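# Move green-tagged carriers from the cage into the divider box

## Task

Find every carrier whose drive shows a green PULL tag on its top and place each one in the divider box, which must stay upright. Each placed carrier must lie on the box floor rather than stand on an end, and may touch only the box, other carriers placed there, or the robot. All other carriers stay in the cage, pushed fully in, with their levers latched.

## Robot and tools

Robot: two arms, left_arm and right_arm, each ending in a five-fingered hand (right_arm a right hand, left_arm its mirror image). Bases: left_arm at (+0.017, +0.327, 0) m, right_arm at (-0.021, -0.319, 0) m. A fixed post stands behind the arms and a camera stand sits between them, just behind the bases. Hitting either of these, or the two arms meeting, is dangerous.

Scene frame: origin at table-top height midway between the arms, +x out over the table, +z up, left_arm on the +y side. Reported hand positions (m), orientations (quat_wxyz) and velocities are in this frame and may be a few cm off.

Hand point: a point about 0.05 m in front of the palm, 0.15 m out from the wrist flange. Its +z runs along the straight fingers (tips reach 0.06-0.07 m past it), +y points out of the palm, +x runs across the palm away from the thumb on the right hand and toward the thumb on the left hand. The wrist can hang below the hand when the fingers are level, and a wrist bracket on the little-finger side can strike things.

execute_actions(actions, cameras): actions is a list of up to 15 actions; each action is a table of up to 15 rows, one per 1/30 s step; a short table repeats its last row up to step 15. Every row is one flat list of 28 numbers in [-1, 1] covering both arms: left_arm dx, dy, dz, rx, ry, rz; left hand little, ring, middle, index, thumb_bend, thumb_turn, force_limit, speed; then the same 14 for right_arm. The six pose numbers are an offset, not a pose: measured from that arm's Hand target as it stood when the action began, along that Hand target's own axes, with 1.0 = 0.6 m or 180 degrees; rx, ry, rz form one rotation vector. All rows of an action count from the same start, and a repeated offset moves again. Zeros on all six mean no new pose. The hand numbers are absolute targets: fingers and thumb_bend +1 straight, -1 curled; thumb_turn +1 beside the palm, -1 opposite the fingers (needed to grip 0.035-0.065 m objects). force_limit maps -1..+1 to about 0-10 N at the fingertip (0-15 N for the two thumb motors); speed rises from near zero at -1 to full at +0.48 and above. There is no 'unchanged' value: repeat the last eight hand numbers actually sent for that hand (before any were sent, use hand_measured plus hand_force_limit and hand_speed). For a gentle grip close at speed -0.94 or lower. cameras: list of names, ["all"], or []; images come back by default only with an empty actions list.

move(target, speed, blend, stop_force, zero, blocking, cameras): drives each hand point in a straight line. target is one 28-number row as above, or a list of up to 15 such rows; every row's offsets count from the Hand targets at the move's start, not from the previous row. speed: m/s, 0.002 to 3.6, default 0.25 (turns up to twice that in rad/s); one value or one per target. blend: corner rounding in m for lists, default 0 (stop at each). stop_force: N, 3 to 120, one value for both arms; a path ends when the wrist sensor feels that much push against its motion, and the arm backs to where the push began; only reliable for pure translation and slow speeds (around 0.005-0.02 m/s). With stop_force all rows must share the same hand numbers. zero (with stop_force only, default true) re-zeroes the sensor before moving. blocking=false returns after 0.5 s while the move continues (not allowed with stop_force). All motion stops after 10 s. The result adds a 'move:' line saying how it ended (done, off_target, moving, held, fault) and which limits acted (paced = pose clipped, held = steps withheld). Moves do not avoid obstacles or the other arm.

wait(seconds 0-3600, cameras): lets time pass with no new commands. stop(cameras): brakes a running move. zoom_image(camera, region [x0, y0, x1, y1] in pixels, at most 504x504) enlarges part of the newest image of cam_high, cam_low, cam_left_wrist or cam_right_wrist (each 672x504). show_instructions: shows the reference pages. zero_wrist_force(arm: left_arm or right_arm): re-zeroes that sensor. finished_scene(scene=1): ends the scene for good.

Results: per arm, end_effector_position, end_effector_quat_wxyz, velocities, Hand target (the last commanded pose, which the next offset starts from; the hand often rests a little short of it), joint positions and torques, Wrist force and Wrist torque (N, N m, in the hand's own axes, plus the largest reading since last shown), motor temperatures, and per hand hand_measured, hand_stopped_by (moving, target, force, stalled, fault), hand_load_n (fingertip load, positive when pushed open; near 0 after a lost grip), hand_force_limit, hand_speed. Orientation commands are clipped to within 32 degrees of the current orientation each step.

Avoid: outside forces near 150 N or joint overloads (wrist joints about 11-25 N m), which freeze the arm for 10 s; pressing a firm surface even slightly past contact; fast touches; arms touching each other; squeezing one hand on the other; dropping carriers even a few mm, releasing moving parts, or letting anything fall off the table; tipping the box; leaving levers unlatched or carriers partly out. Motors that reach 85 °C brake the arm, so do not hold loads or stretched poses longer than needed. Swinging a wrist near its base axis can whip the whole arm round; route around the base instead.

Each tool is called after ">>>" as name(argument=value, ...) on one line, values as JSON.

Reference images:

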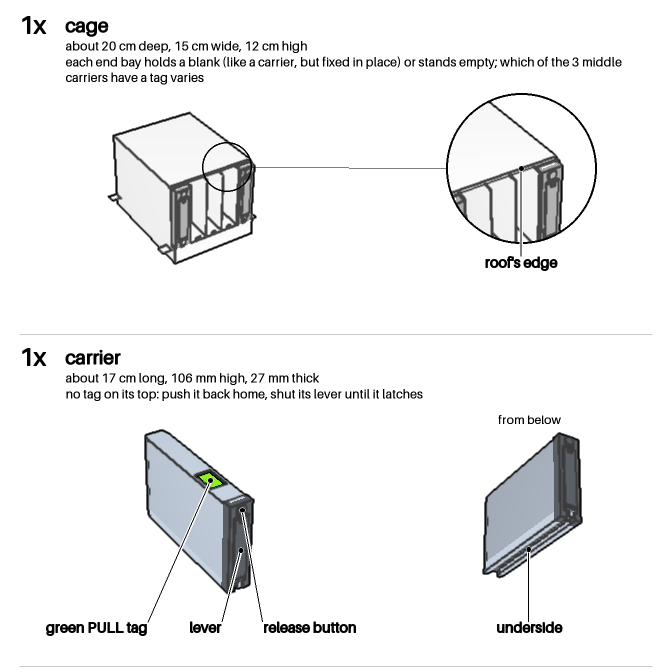

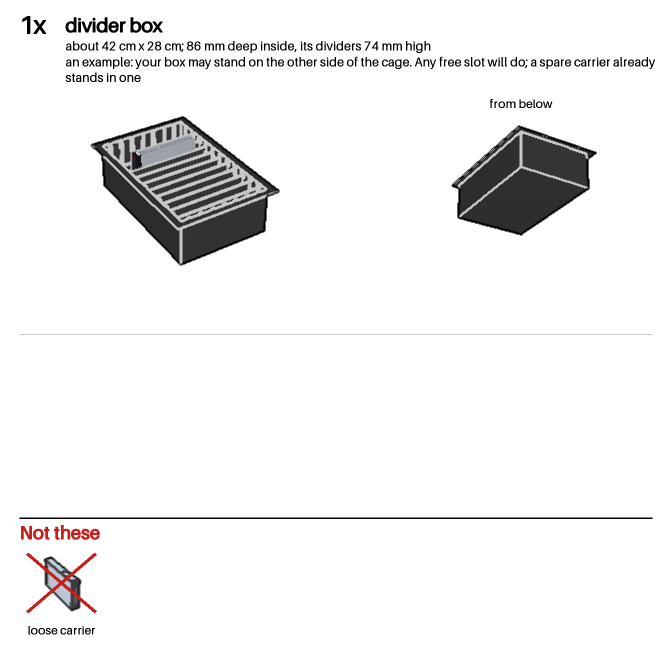

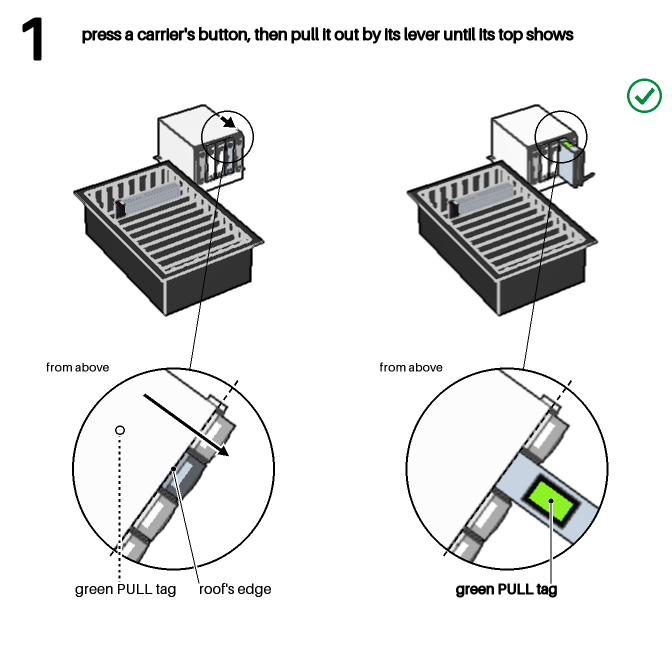

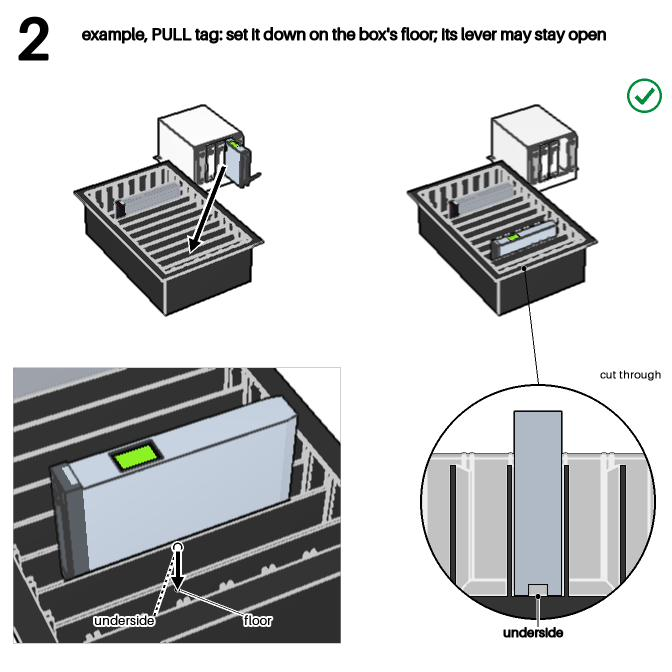

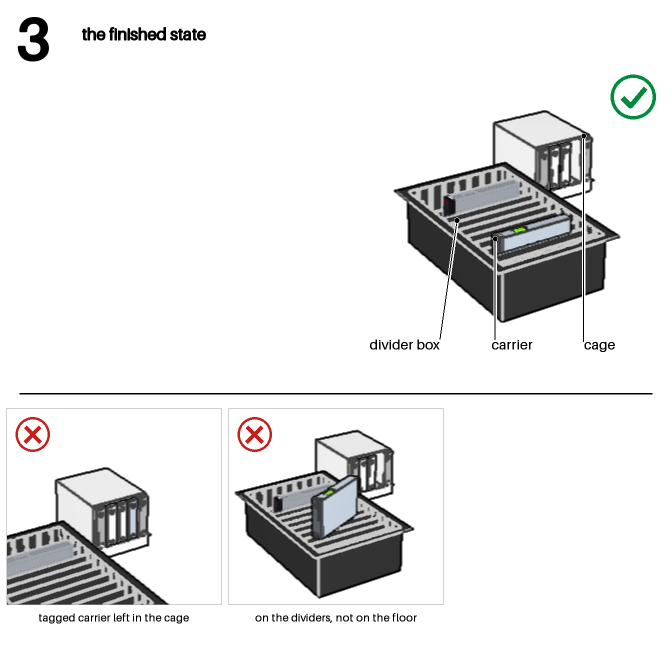

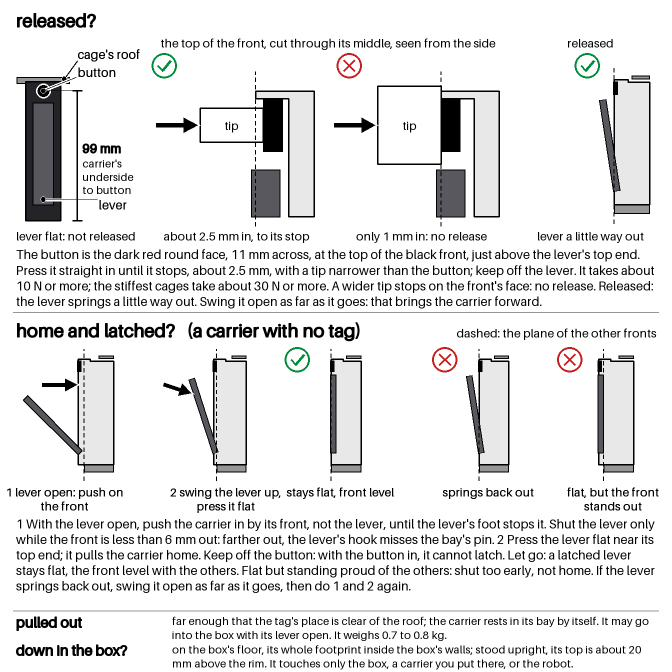

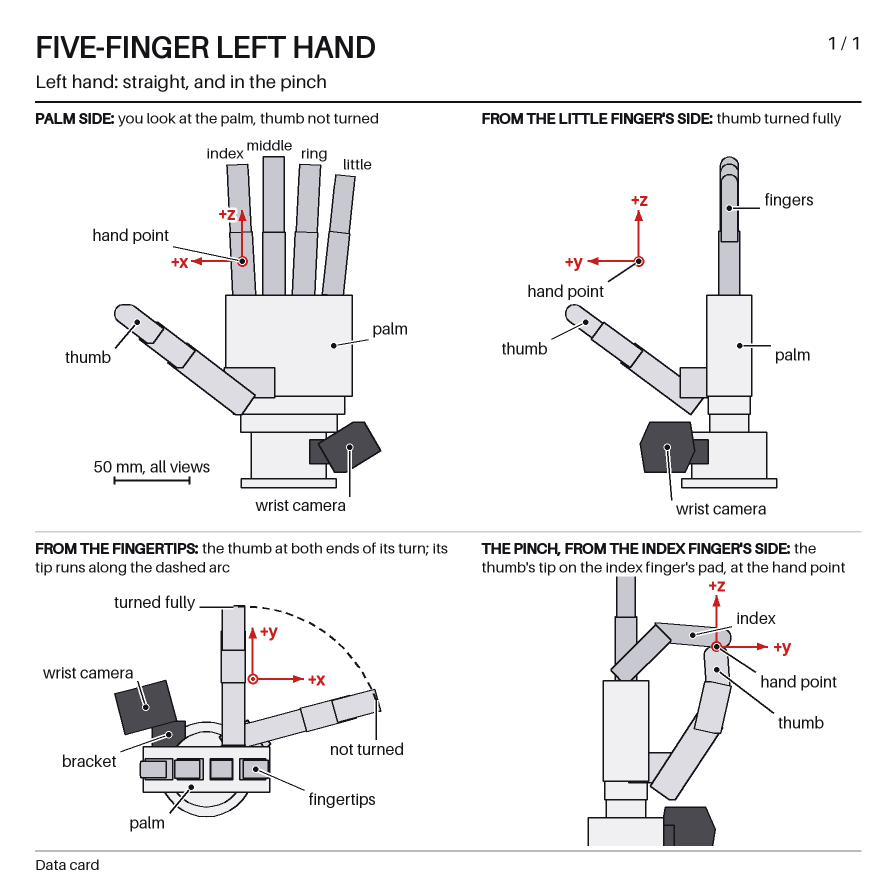

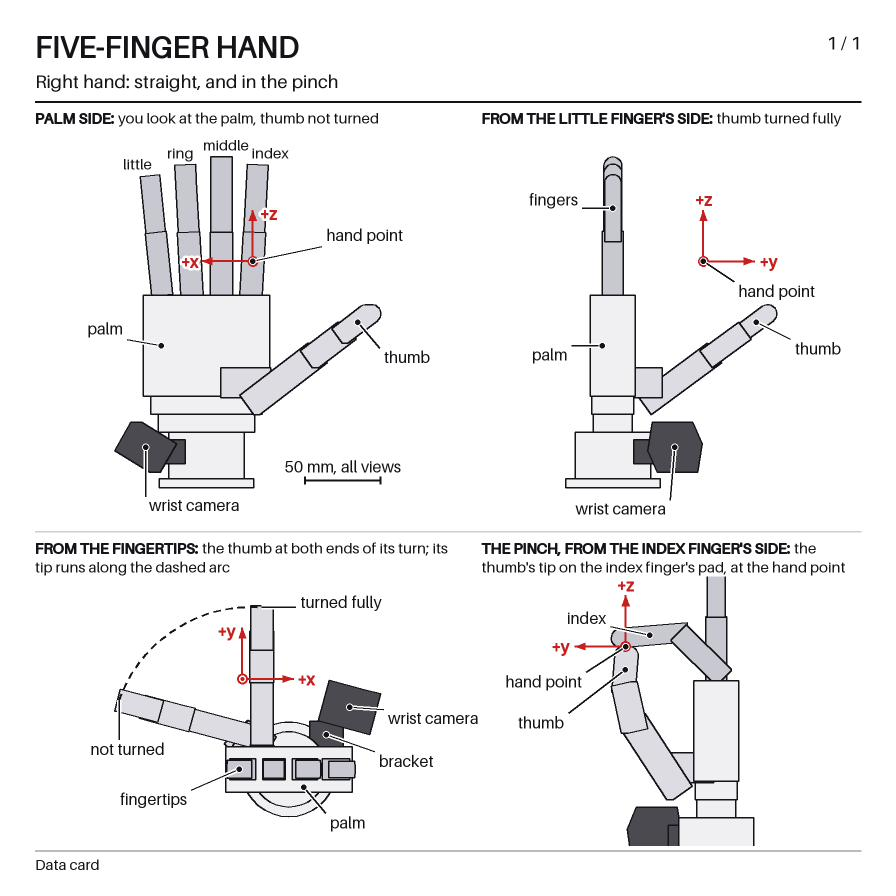

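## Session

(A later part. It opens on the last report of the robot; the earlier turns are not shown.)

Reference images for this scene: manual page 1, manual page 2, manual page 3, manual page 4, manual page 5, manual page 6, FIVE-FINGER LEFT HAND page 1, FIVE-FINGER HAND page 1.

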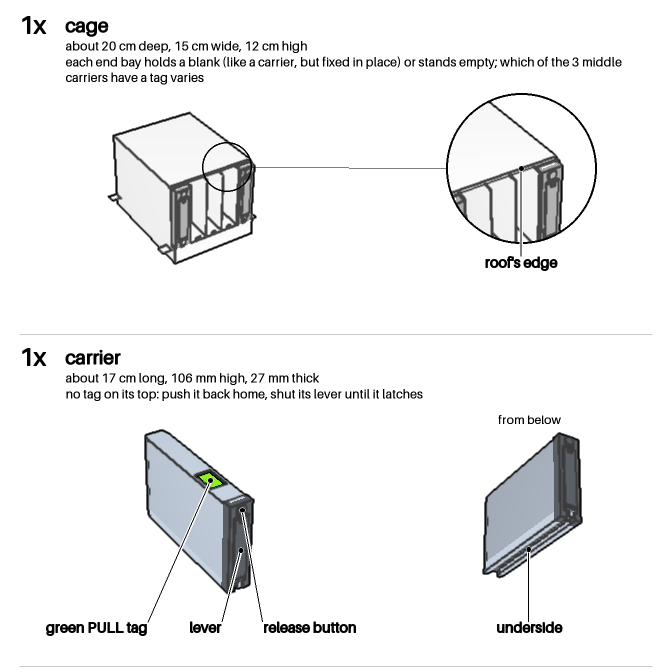

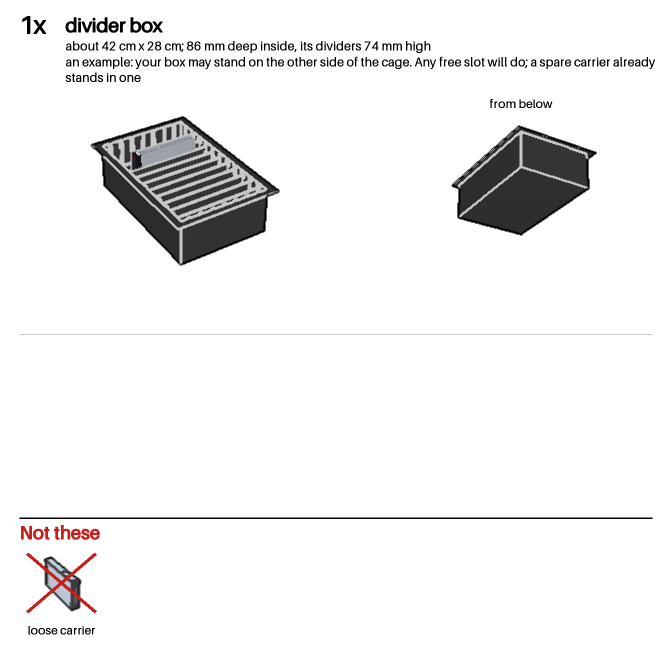

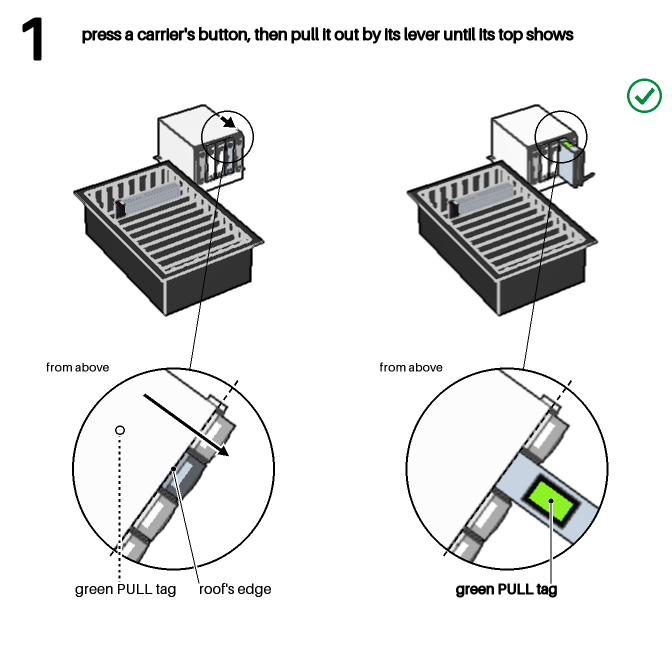

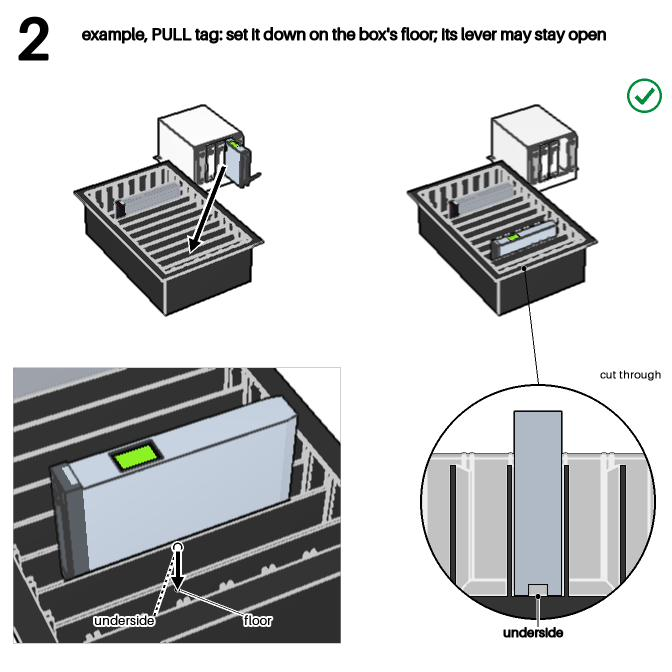

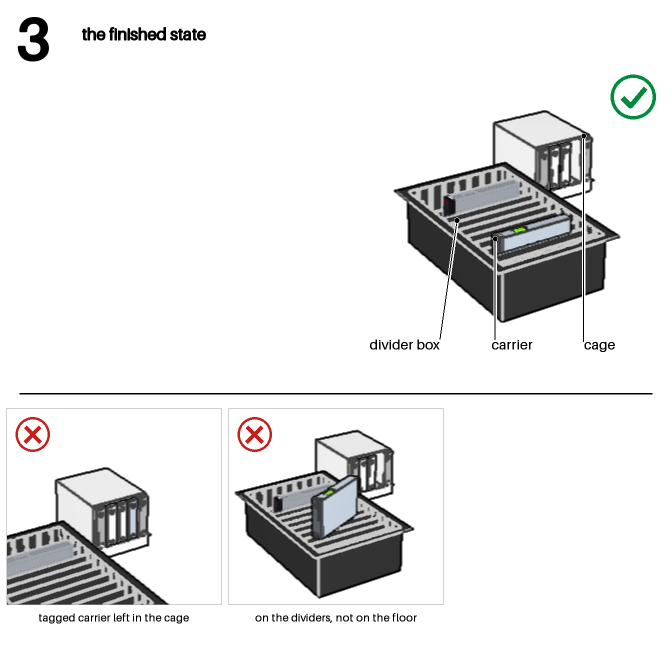

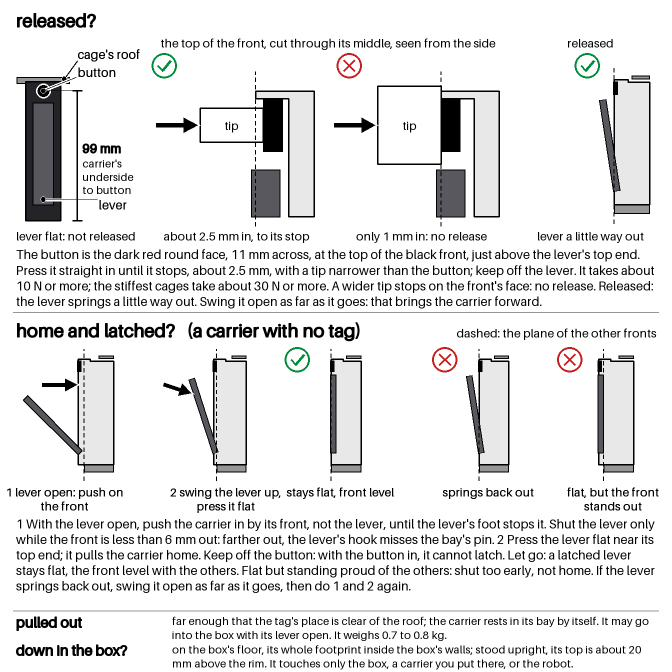

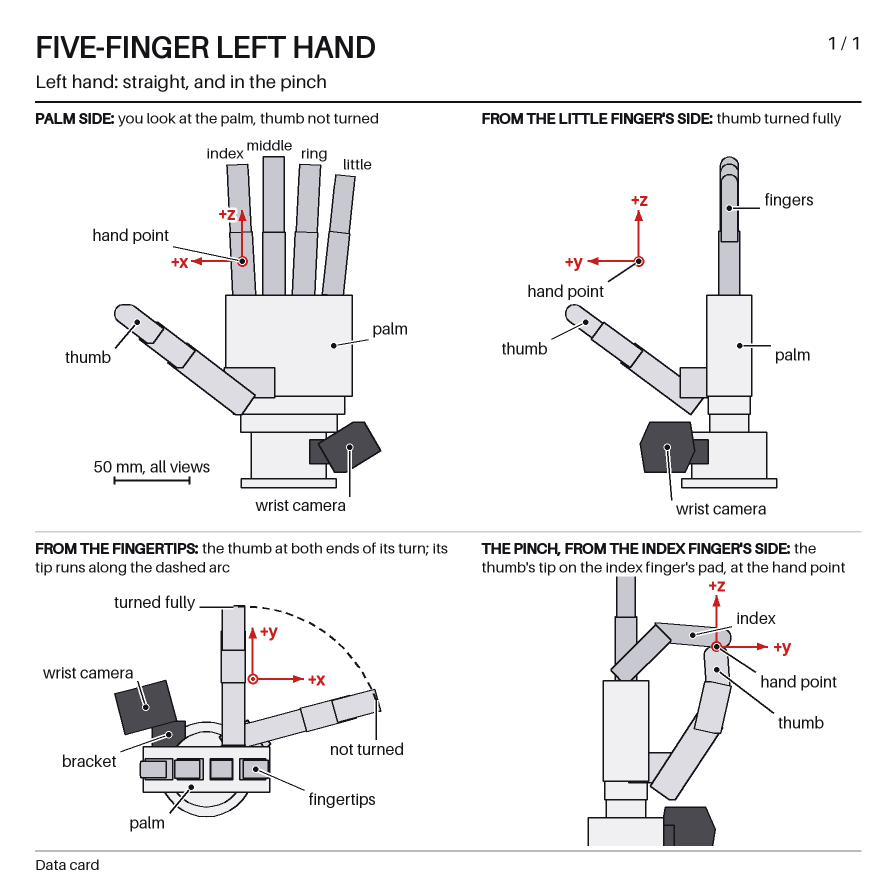

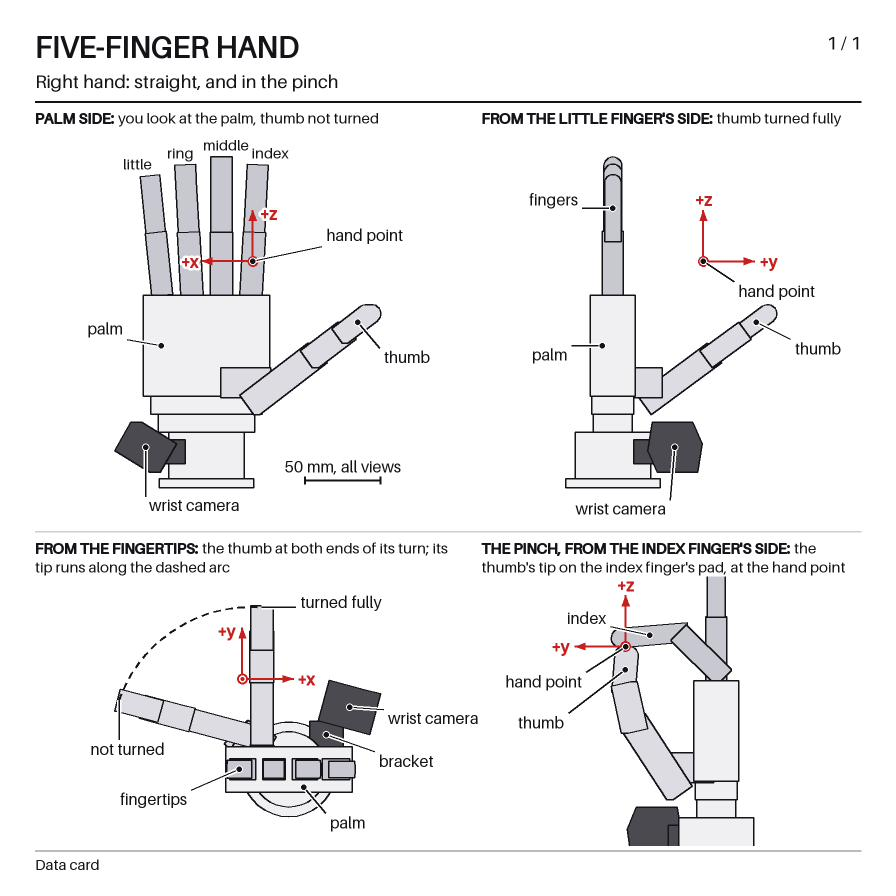

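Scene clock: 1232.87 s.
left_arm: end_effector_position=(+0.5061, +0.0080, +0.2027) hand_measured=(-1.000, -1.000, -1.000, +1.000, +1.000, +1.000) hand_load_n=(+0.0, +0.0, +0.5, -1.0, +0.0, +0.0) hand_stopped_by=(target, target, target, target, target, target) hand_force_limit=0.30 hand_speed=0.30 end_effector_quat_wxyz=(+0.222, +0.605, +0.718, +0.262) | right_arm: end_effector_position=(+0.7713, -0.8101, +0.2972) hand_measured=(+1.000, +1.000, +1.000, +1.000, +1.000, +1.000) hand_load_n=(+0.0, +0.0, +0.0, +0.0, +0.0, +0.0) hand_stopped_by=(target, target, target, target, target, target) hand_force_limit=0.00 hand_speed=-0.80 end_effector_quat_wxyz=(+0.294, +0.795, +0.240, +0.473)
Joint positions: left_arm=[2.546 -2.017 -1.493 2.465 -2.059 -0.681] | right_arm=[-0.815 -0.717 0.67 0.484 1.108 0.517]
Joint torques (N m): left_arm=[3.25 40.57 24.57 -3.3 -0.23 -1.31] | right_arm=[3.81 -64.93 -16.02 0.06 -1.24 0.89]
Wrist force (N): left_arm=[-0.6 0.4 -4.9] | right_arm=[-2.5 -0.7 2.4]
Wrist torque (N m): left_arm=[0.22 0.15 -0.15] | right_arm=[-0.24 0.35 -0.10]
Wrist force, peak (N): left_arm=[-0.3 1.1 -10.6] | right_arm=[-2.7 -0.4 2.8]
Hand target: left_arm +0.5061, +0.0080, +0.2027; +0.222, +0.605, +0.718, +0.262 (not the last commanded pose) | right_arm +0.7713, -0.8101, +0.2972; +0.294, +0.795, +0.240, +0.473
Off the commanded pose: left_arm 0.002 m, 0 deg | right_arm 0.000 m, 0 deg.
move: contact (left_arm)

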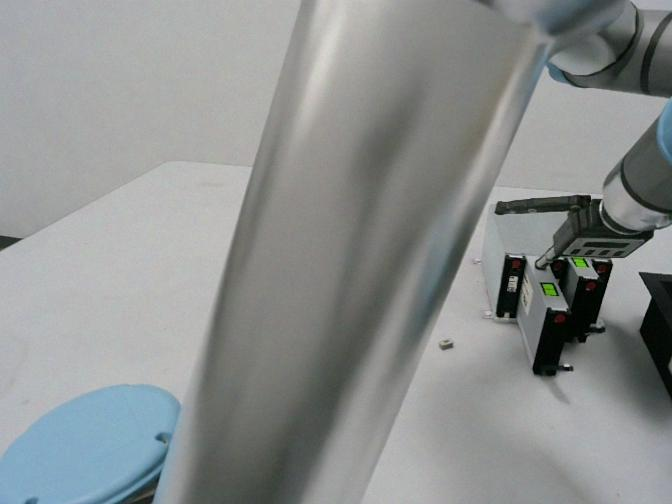

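>>> move(target=[0,0.0538,-0.0638,0,0,0,-1,-1,-1,1,1,1,0.3,0.3,0,0,0,0,0,0,1,1,1,1,1,1,0,-0.8], speed=0.1)

>>> move(target=[-0.05,-0.2,-0.15,0,0,0,-1,-1,-1,1,1,1,0.3,0.3,0,0,0,0,0,0,1,1,1,1,1,1,0,-0.8], speed=0.2, cameras=["cam_left_wrist"])

Scene clock: 1238.93 s.
left_arm: end_effector_position=(+0.5061, +0.0080, +0.2527) hand_measured=(-1.000, -1.000, -1.000, +1.000, +1.000, +1.000) hand_load_n=(+0.0, +0.0, +0.5, +0.0, +0.0, +0.0) hand_stopped_by=(target, target, target, target, target, target) hand_force_limit=0.30 hand_speed=0.30 end_effector_quat_wxyz=(+0.222, +0.605, +0.718, +0.262) | right_arm: end_effector_position=(+0.7713, -0.8101, +0.2972) hand_measured=(+1.000, +1.000, +1.000, +1.000, +1.000, +1.000) hand_load_n=(+0.0, +0.0, +0.0, +0.0, +0.0, +0.0) hand_stopped_by=(target, target, target, target, target, target) hand_force_limit=0.00 hand_speed=-0.80 end_effector_quat_wxyz=(+0.294, +0.795, +0.240, +0.473)
Joint positions: left_arm=[2.546 -1.98 -1.413 2.349 -2.058 -0.681] | right_arm=[-0.815 -0.717 0.67 0.484 1.108 0.517]
Joint torques (N m): left_arm=[9.94 42.11 26.7 -4.1 1.1 -2.63] | right_arm=[3.79 -65.87 -16.6 -0.13 -1.29 0.88]
Wrist force (N): left_arm=[-0.6 -0.8 0.8] | right_arm=[-2.7 -0.6 2.4]
Wrist torque (N m): left_arm=[-0.21 0.17 -0.07] | right_arm=[-0.22 0.37 -0.11]
Wrist force, peak (N): left_arm=[-0.4 0.4 -5.3] | right_arm=[-2.8 -0.7 2.6]
Hand target: left_arm +0.5061, +0.0080, +0.2527; +0.222, +0.605, +0.718, +0.262 | right_arm +0.7713, -0.8101, +0.2972; +0.294, +0.795, +0.240, +0.473
Off the commanded pose: left_arm 0.000 m, 0 deg | right_arm 0.000 m, 0 deg.
move: done

Scene clock: 1240.30 s.
left_arm: end_effector_position=(+0.3637, -0.0470, +0.2441) hand_measured=(-1.000, -1.000, -1.000, +1.000, +1.000, +1.000) hand_load_n=(+0.0, +0.0, +0.0, -0.5, +0.0, +0.0) hand_stopped_by=(target, target, target, target, target, target) hand_force_limit=0.30 hand_speed=0.30 end_effector_quat_wxyz=(+0.222, +0.605, +0.718, +0.262) | right_arm: end_effector_position=(+0.7713, -0.8101, +0.2972) hand_measured=(+1.000, +1.000, +1.000, +1.000, +1.000, +1.000) hand_load_n=(+0.0, +0.0, +0.0, +0.5, +0.0, +0.0) hand_stopped_by=(target, target, target, target, target, target) hand_force_limit=0.00 hand_speed=-0.80 end_effector_quat_wxyz=(+0.294, +0.795, +0.240, +0.473)
Joint positions: left_arm=[2.235 -1.971 -1.492 2.242 -2.192 -1.012] | right_arm=[-0.815 -0.717 0.67 0.484 1.108 0.517]
Joint torques (N m): left_arm=[-13.57 26.81 25.13 -4.22 -1.95 -2.5] | right_arm=[3.89 -65.59 -16.3 -0.04 -1.25 0.88]
Wrist force (N): left_arm=[-0.6 -0.5 0.6] | right_arm=[-2.4 -0.4 2.4]
Wrist torque (N m): left_arm=[-0.16 0.17 -0.04] | right_arm=[-0.19 0.35 -0.08]
Wrist force, peak (N): left_arm=[-1.0 -1.4 0.1] | right_arm=[-2.9 -0.6 2.7]
Hand target: left_arm +0.3636, -0.0470, +0.2441; +0.222, +0.605, +0.718, +0.262 | right_arm +0.7713, -0.8101, +0.2972; +0.294, +0.795, +0.240, +0.473
Off the commanded pose: left_arm 0.000 m, 0 deg | right_arm 0.000 m, 0 deg.
move: done
cam_left_wrist: T_world_to_cam=[[-0.75884, 0.16909, -0.62894, 0.44241], [-0.29094, 0.77598, 0.55966, 0.00475], [0.58268, 0.60767, -0.53965, 0.06155]] pos_world=[0.30124, -0.11589, 0.30881]

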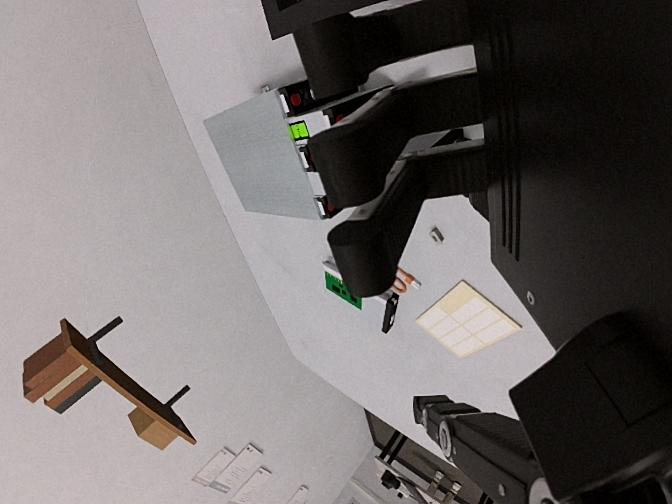

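>>> move(target=[0.0159,0.2017,0.1352,0.139,0,0,1,1,1,1,1,1,0.3,0.3,0,0,0,0,0,0,1,1,1,1,1,1,0,-0.8], speed=0.2, cameras=["cam_left_wrist"])

>>> zoom_image(camera="cam_left_wrist", region=[180, 60, 480, 260])

Scene clock: 1244.63 s.
left_arm: end_effector_position=(+0.5047, -0.0130, +0.2602) hand_measured=(+1.000, +1.000, +1.000, +1.000, +1.000, +1.000) hand_load_n=(+0.0, +0.0, +0.0, +0.0, +0.0, +0.0) hand_stopped_by=(target, target, target, target, target, target) hand_force_limit=0.30 hand_speed=0.30 end_effector_quat_wxyz=(+0.086, +0.638, +0.758, +0.101) | right_arm: end_effector_position=(+0.7713, -0.8101, +0.2972) hand_measured=(+1.000, +1.000, +1.000, +1.000, +1.000, +1.000) hand_load_n=(+0.0, +0.0, +0.0, +0.5, +0.0, +0.0) hand_stopped_by=(target, target, target, target, target, target) hand_force_limit=0.00 hand_speed=-0.80 end_effector_quat_wxyz=(+0.294, +0.795, +0.240, +0.473)
Joint positions: left_arm=[2.628 -2.138 -1.043 1.81 -1.746 -0.715] | right_arm=[-0.815 -0.717 0.67 0.484 1.108 0.517]
Joint torques (N m): left_arm=[13.38 34.12 25.32 -4.63 1.68 2.49] | right_arm=[3.76 -65.76 -16.49 -0.12 -1.3 0.91]
Wrist force (N): left_arm=[-0.8 0.2 0.7] | right_arm=[-2.7 -0.4 2.6]
Wrist torque (N m): left_arm=[-0.01 0.15 -0.21] | right_arm=[-0.20 0.39 -0.10]
Wrist force, peak (N): left_arm=[-0.8 -1.7 0.4] | right_arm=[-2.8 -0.6 2.7]
Hand target: left_arm +0.5047, -0.0130, +0.2602; +0.085, +0.638, +0.758, +0.100 | right_arm +0.7713, -0.8101, +0.2972; +0.294, +0.795, +0.240, +0.473
Off the commanded pose: left_arm 0.000 m, 0 deg | right_arm 0.000 m, 0 deg.
move: done
cam_left_wrist: T_world_to_cam=[[-0.95437, 0.1359, -0.26593, 0.55761], [-0.04293, 0.81879, 0.57248, -0.11752], [0.29554, 0.55777, -0.77559, 0.17305]] pos_world=[0.47598, -0.07607, 0.34978]

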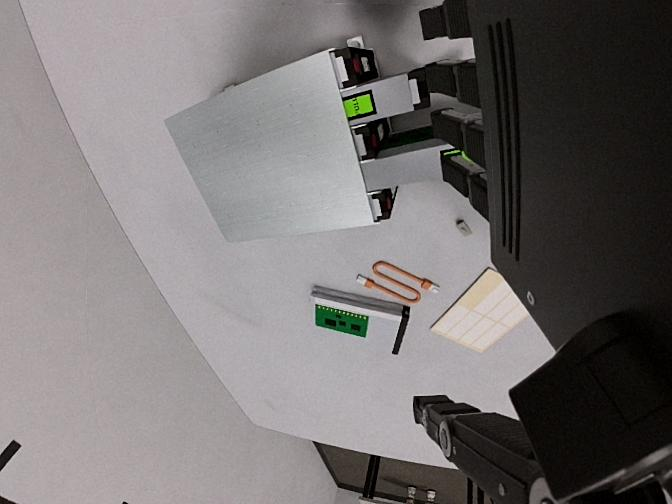

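Scaled by 1.680 from the camera's image (finer frame: 960x720).

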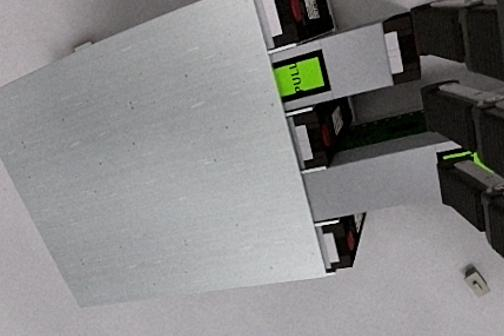

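>>> move(target=[0.02,-0.0966,-0.0259,0,0,0,1,1,1,1,1,1,0.3,0.3,0,0,0,0,0,0,1,1,1,1,1,1,0,-0.8], speed=0.2, cameras=["cam_left_wrist"])

>>> zoom_image(camera="cam_left_wrist", region=[240, 90, 420, 210])

Scene clock: 1247.10 s.
left_arm: end_effector_position=(+0.4436, -0.0114, +0.2600) hand_measured=(+1.000, +1.000, +1.000, +1.000, +1.000, +1.000) hand_load_n=(+0.0, +0.0, +0.0, +0.0, +0.0, +0.0) hand_stopped_by=(target, target, target, target, target, target) hand_force_limit=0.30 hand_speed=0.30 end_effector_quat_wxyz=(+0.085, +0.638, +0.758, +0.100) | right_arm: end_effector_position=(+0.7713, -0.8101, +0.2972) hand_measured=(+1.000, +1.000, +1.000, +1.000, +1.000, +1.000) hand_load_n=(+0.0, +0.0, +0.0, +0.0, +0.0, +0.0) hand_stopped_by=(target, target, target, target, target, target) hand_force_limit=0.00 hand_speed=-0.80 end_effector_quat_wxyz=(+0.294, +0.795, +0.240, +0.473)
Joint positions: left_arm=[2.563 -2.028 -1.216 1.861 -1.758 -0.78] | right_arm=[-0.815 -0.717 0.67 0.484 1.108 0.517]
Joint torques (N m): left_arm=[-13.94 44.24 8.8 0.26 -1.5 -2.57] | right_arm=[3.38 -65.77 -16.43 -0.01 -1.21 0.89]
Wrist force (N): left_arm=[-0.5 0.0 0.5] | right_arm=[-2.6 -0.7 2.5]
Wrist torque (N m): left_arm=[-0.03 0.12 -0.09] | right_arm=[-0.25 0.37 -0.11]
Wrist force, peak (N): left_arm=[-1.0 1.4 0.7] | right_arm=[-2.8 -0.6 2.6]
Hand target: left_arm +0.4435, -0.0114, +0.2600; +0.085, +0.638, +0.758, +0.100 | right_arm +0.7713, -0.8101, +0.2972; +0.294, +0.795, +0.240, +0.473
Off the commanded pose: left_arm 0.000 m, 0 deg | right_arm 0.000 m, 0 deg.
move: done
cam_left_wrist: T_world_to_cam=[[-0.9544, 0.13587, -0.26582, 0.49902], [-0.04292, 0.81874, 0.57256, -0.12151], [0.29543, 0.55786, -0.77557, 0.19012]] pos_world=[0.41488, -0.07437, 0.34968]

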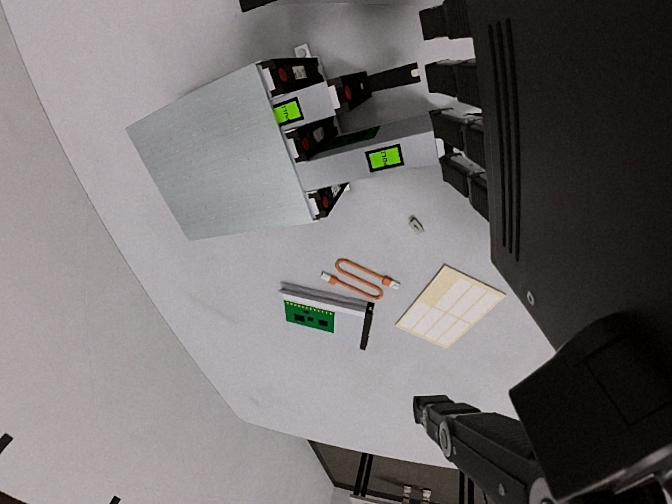

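Scaled by 2.800 from the camera's image (finer frame: 960x720).

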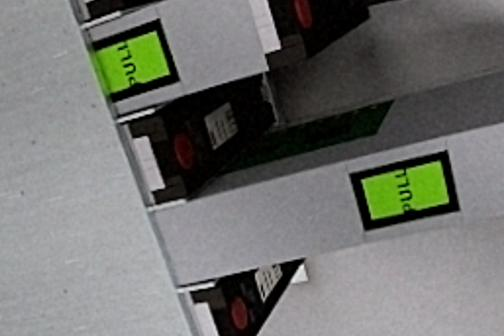

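>>> zoom_image(camera="cam_left_wrist", region=[285, 140, 365, 200])

>>> zoom_image(camera="cam_left_wrist", region=[360, 110, 450, 190])

Scaled by 6.300 from the camera's image (finer frame: 960x720).

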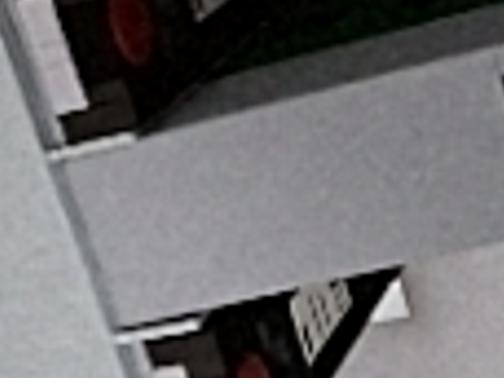

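Scaled by 5.600 from the camera's image (finer frame: 960x720).

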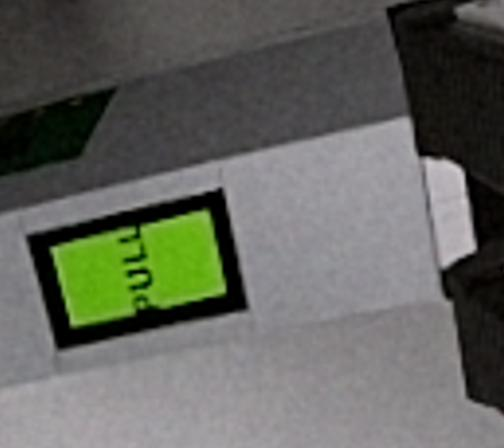

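>>> move(target=[0.014,-0.1277,0.0823,-0.139,0,0,-1,-1,-1,1,1,1,0.3,0.3,0,0,0,0,0,0,1,1,1,1,1,1,0,-0.8], speed=0.15)

>>> move(target=[0,0.0383,0.0323,0,0,0,-1,-1,-1,1,1,1,0.3,0.3,0,0,0,0,0,0,1,1,1,1,1,1,0,-0.8], speed=0.01, stop_force=18, cameras=["cam_low"])

Scene clock: 1271.50 s.
left_arm: end_effector_position=(+0.3820, -0.0135, +0.1923) hand_measured=(-1.000, -1.000, -1.000, +1.000, +1.000, +1.000) hand_load_n=(+0.0, +0.0, +0.0, +0.0, +0.0, +0.0) hand_stopped_by=(target, target, target, target, target, target) hand_force_limit=0.30 hand_speed=0.30 end_effector_quat_wxyz=(+0.222, +0.605, +0.719, +0.262) | right_arm: end_effector_position=(+0.7713, -0.8101, +0.2972) hand_measured=(+1.000, +1.000, +1.000, +1.000, +1.000, +1.000) hand_load_n=(+0.0, +0.0, +0.0, +0.0, +0.0, +0.0) hand_stopped_by=(target, target, target, target, target, target) hand_force_limit=0.00 hand_speed=-0.80 end_effector_quat_wxyz=(+0.294, +0.795, +0.240, +0.473)
Joint positions: left_arm=[2.316 -1.952 -1.649 2.432 -2.162 -0.921] | right_arm=[-0.815 -0.717 0.67 0.484 1.108 0.517]
Joint torques (N m): left_arm=[-13.49 25.04 6.58 0.99 -1.96 -2.59] | right_arm=[3.99 -65.35 -15.74 -0.06 -1.33 0.81]
Wrist force (N): left_arm=[-0.8 -0.4 0.6] | right_arm=[-2.6 -0.6 2.4]
Wrist torque (N m): left_arm=[-0.15 0.20 -0.06] | right_arm=[-0.21 0.36 -0.10]
Wrist force, peak (N): left_arm=[-0.8 -1.0 0.8] | right_arm=[-3.0 -0.6 2.5]
Hand target: left_arm +0.3820, -0.0135, +0.1923; +0.222, +0.605, +0.718, +0.262 | right_arm +0.7713, -0.8101, +0.2972; +0.294, +0.795, +0.240, +0.473
Off the commanded pose: left_arm 0.000 m, 0 deg | right_arm 0.000 m, 0 deg.
move: done

Scene clock: 1274.47 s.
left_arm: end_effector_position=(+0.3995, -0.0105, +0.1923) hand_measured=(-1.000, -1.000, -1.000, +1.000, +1.000, +1.000) hand_load_n=(+0.0, +0.0, +0.0, +0.5, +0.0, +0.0) hand_stopped_by=(target, target, target, target, target, target) hand_force_limit=0.30 hand_speed=0.30 end_effector_quat_wxyz=(+0.222, +0.605, +0.718, +0.262) | right_arm: end_effector_position=(+0.7713, -0.8101, +0.2972) hand_measured=(+1.000, +1.000, +1.000, +1.000, +1.000, +1.000) hand_load_n=(+0.0, +0.0, +0.0, +0.0, +0.0, +0.0) hand_stopped_by=(target, target, target, target, target, target) hand_force_limit=0.00 hand_speed=-0.80 end_effector_quat_wxyz=(+0.294, +0.795, +0.240, +0.473)
Joint positions: left_arm=[2.352 -1.957 -1.635 2.446 -2.147 -0.881] | right_arm=[-0.815 -0.717 0.67 0.484 1.108 0.517]
Joint torques (N m): left_arm=[-6.51 38.01 8.65 -1.52 -3.32 -2.26] | right_arm=[3.78 -65.4 -16.26 -0.06 -1.26 0.86]
Wrist force (N): left_arm=[-0.3 -12.5 -13.7] | right_arm=[-2.8 -0.5 2.7]
Wrist torque (N m): left_arm=[0.88 0.08 0.03] | right_arm=[-0.22 0.39 -0.11]
Wrist force, peak (N): left_arm=[0.3 -17.5 -19.8] | right_arm=[-2.8 -0.6 2.8]
Hand target: left_arm +0.3995, -0.0105, +0.1923; +0.222, +0.605, +0.718, +0.262 (not the last commanded pose) | right_arm +0.7713, -0.8101, +0.2972; +0.294, +0.795, +0.240, +0.473
Off the commanded pose: left_arm 0.012 m, 0 deg | right_arm 0.000 m, 0 deg.
move: contact (left_arm)

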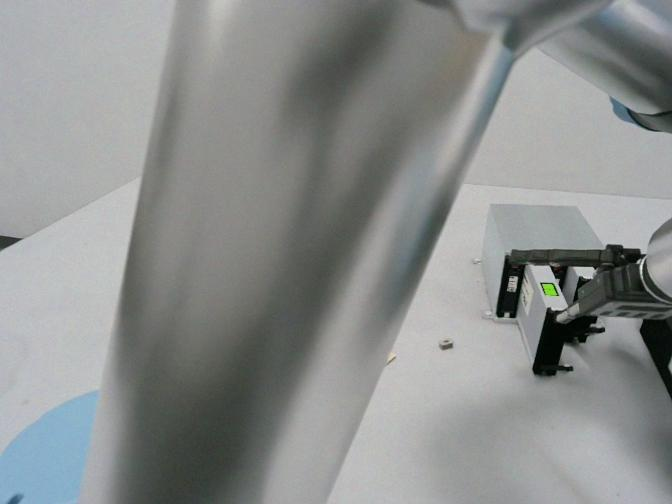

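>>> move(target=[0,0.0010,-0.0003,0,0,0,-1,-1,-1,1,1,1,0.3,0.3,0,0,0,0,0,0,1,1,1,1,1,1,0,-0.8], speed=0.005)

>>> move(target=[0,0.0010,0.0002,0,0,0,-1,-1,-1,1,1,1,0.3,0.3,0,0,0,0,0,0,1,1,1,1,1,1,0,-0.8], speed=0.005)

>>> move(target=[0,0.0010,0.0002,0,0,0,-1,-1,-1,1,1,1,0.3,0.3,0,0,0,0,0,0,1,1,1,1,1,1,0,-0.8], speed=0.005, cameras=["cam_low"])

>>> zoom_image(camera="cam_low", region=[500, 230, 660, 390])

Scene clock: 1277.90 s.
left_arm: end_effector_position=(+0.3998, -0.0105, +0.1928) hand_measured=(-1.000, -1.000, -1.000, +1.000, +1.000, +1.000) hand_load_n=(+0.0, +0.0, +0.0, +1.0, -0.5, +0.0) hand_stopped_by=(target, target, target, target, target, target) hand_force_limit=0.30 hand_speed=0.30 end_effector_quat_wxyz=(+0.222, +0.605, +0.718, +0.262) | right_arm: end_effector_position=(+0.7713, -0.8101, +0.2972) hand_measured=(+1.000, +1.000, +1.000, +1.000, +1.000, +1.000) hand_load_n=(+0.5, +0.0, +0.0, +0.0, +0.0, +0.0) hand_stopped_by=(target, target, target, target, target, target) hand_force_limit=0.00 hand_speed=-0.80 end_effector_quat_wxyz=(+0.294, +0.795, +0.240, +0.473)
Joint positions: left_arm=[2.353 -1.957 -1.634 2.445 -2.147 -0.88] | right_arm=[-0.815 -0.717 0.67 0.484 1.108 0.517]
Joint torques (N m): left_arm=[20.31 42.56 30.4 -1.2 -2.6 3.11] | right_arm=[4.04 -64.86 -16.36 -0.08 -1.35 0.91]
Wrist force (N): left_arm=[0.8 -22.4 -8.2] | right_arm=[-2.6 -0.7 2.3]
Wrist torque (N m): left_arm=[0.48 0.06 0.07] | right_arm=[-0.23 0.37 -0.11]
Wrist force, peak (N): left_arm=[0.8 -22.4 -8.2] | right_arm=[-2.9 -0.5 2.7]
Hand target: left_arm +0.3999, -0.0105, +0.1928; +0.222, +0.605, +0.718, +0.262 | right_arm +0.7713, -0.8101, +0.2972; +0.294, +0.795, +0.240, +0.473
Off the commanded pose: left_arm 0.000 m, 0 deg | right_arm 0.000 m, 0 deg.
move: done

Scene clock: 1278.40 s.
left_arm: end_effector_position=(+0.4004, -0.0104, +0.1931) hand_measured=(-1.000, -1.000, -1.000, +1.000, +1.000, +1.000) hand_load_n=(+0.0, +0.0, +0.0, +1.5, +0.0, +0.0) hand_stopped_by=(target, target, target, target, target, target) hand_force_limit=0.30 hand_speed=0.30 end_effector_quat_wxyz=(+0.222, +0.605, +0.718, +0.262) | right_arm: end_effector_position=(+0.7713, -0.8101, +0.2972) hand_measured=(+1.000, +1.000, +1.000, +1.000, +1.000, +1.000) hand_load_n=(+0.0, +0.0, +0.0, +0.0, +0.0, +0.0) hand_stopped_by=(target, target, target, target, target, target) hand_force_limit=0.00 hand_speed=-0.80 end_effector_quat_wxyz=(+0.294, +0.795, +0.240, +0.473)
Joint positions: left_arm=[2.354 -1.957 -1.634 2.445 -2.147 -0.879] | right_arm=[-0.815 -0.717 0.67 0.484 1.108 0.517]
Joint torques (N m): left_arm=[24.22 43.91 34.32 0.94 -4.95 3.42] | right_arm=[3.76 -65.24 -16.37 -0.04 -1.27 0.93]
Wrist force (N): left_arm=[1.4 -34.2 -12.7] | right_arm=[-2.8 -0.6 2.4]
Wrist torque (N m): left_arm=[1.13 0.01 0.10] | right_arm=[-0.21 0.41 -0.11]
Wrist force, peak (N): left_arm=[1.4 -34.2 -12.7] | right_arm=[-2.9 -0.7 2.6]
Hand target: left_arm +0.4004, -0.0104, +0.1931; +0.222, +0.605, +0.718, +0.262 | right_arm +0.7713, -0.8101, +0.2972; +0.294, +0.795, +0.240, +0.473
Off the commanded pose: left_arm 0.000 m, 0 deg | right_arm 0.000 m, 0 deg.
move: done

Scene clock: 1278.90 s.
left_arm: end_effector_position=(+0.4009, -0.0103, +0.1934) hand_measured=(-1.000, -1.000, -1.000, +1.000, +1.000, +1.000) hand_load_n=(+0.0, +0.0, +0.0, +1.5, +0.0, +0.0) hand_stopped_by=(target, target, target, target, target, target) hand_force_limit=0.30 hand_speed=0.30 end_effector_quat_wxyz=(+0.222, +0.605, +0.718, +0.262) | right_arm: end_effector_position=(+0.7713, -0.8101, +0.2972) hand_measured=(+1.000, +1.000, +1.000, +1.000, +1.000, +1.000) hand_load_n=(+0.0, +0.0, +0.0, +0.0, +0.0, -0.5) hand_stopped_by=(target, target, target, target, target, target) hand_force_limit=0.00 hand_speed=-0.80 end_effector_quat_wxyz=(+0.294, +0.795, +0.240, +0.473)
Joint positions: left_arm=[2.355 -1.956 -1.633 2.444 -2.146 -0.878] | right_arm=[-0.815 -0.717 0.67 0.484 1.108 0.517]
Joint torques (N m): left_arm=[28.21 46.13 38.36 2.55 -7 3.8] | right_arm=[4.04 -65.54 -16.69 -0.1 -1.26 0.92]
Wrist force (N): left_arm=[2.0 -44.9 -17.3] | right_arm=[-2.7 -0.6 2.3]
Wrist torque (N m): left_arm=[2.03 0.01 0.09] | right_arm=[-0.21 0.38 -0.10]
Wrist force, peak (N): left_arm=[2.0 -44.9 -17.3] | right_arm=[-2.8 -0.5 2.6]
Hand target: left_arm +0.4009, -0.0103, +0.1934; +0.222, +0.605, +0.718, +0.262 | right_arm +0.7713, -0.8101, +0.2972; +0.294, +0.795, +0.240, +0.473
Off the commanded pose: left_arm 0.000 m, 0 deg | right_arm 0.000 m, 0 deg.
move: done

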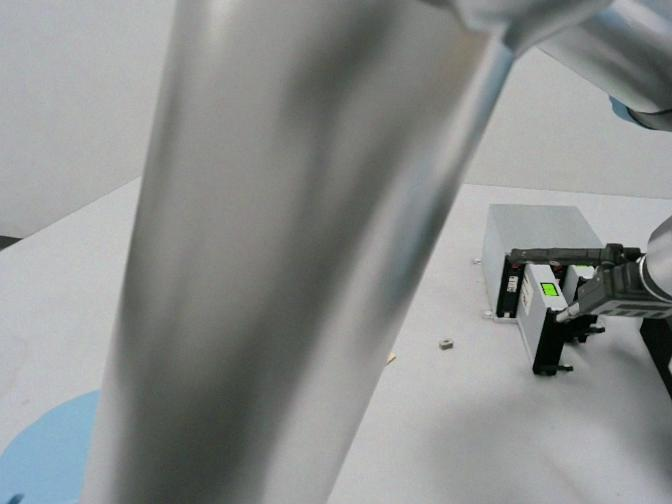

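Scaled by 3.150 from the camera's image (finer frame: 960x720).

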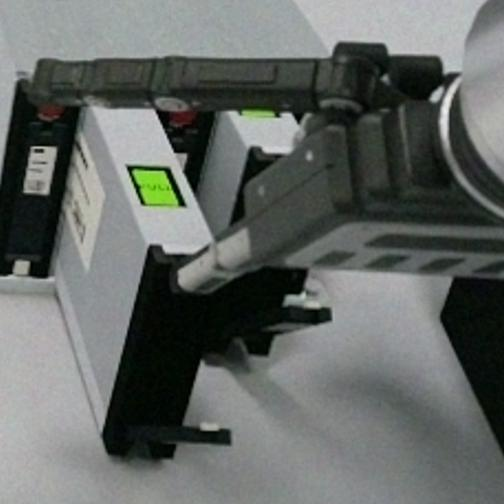

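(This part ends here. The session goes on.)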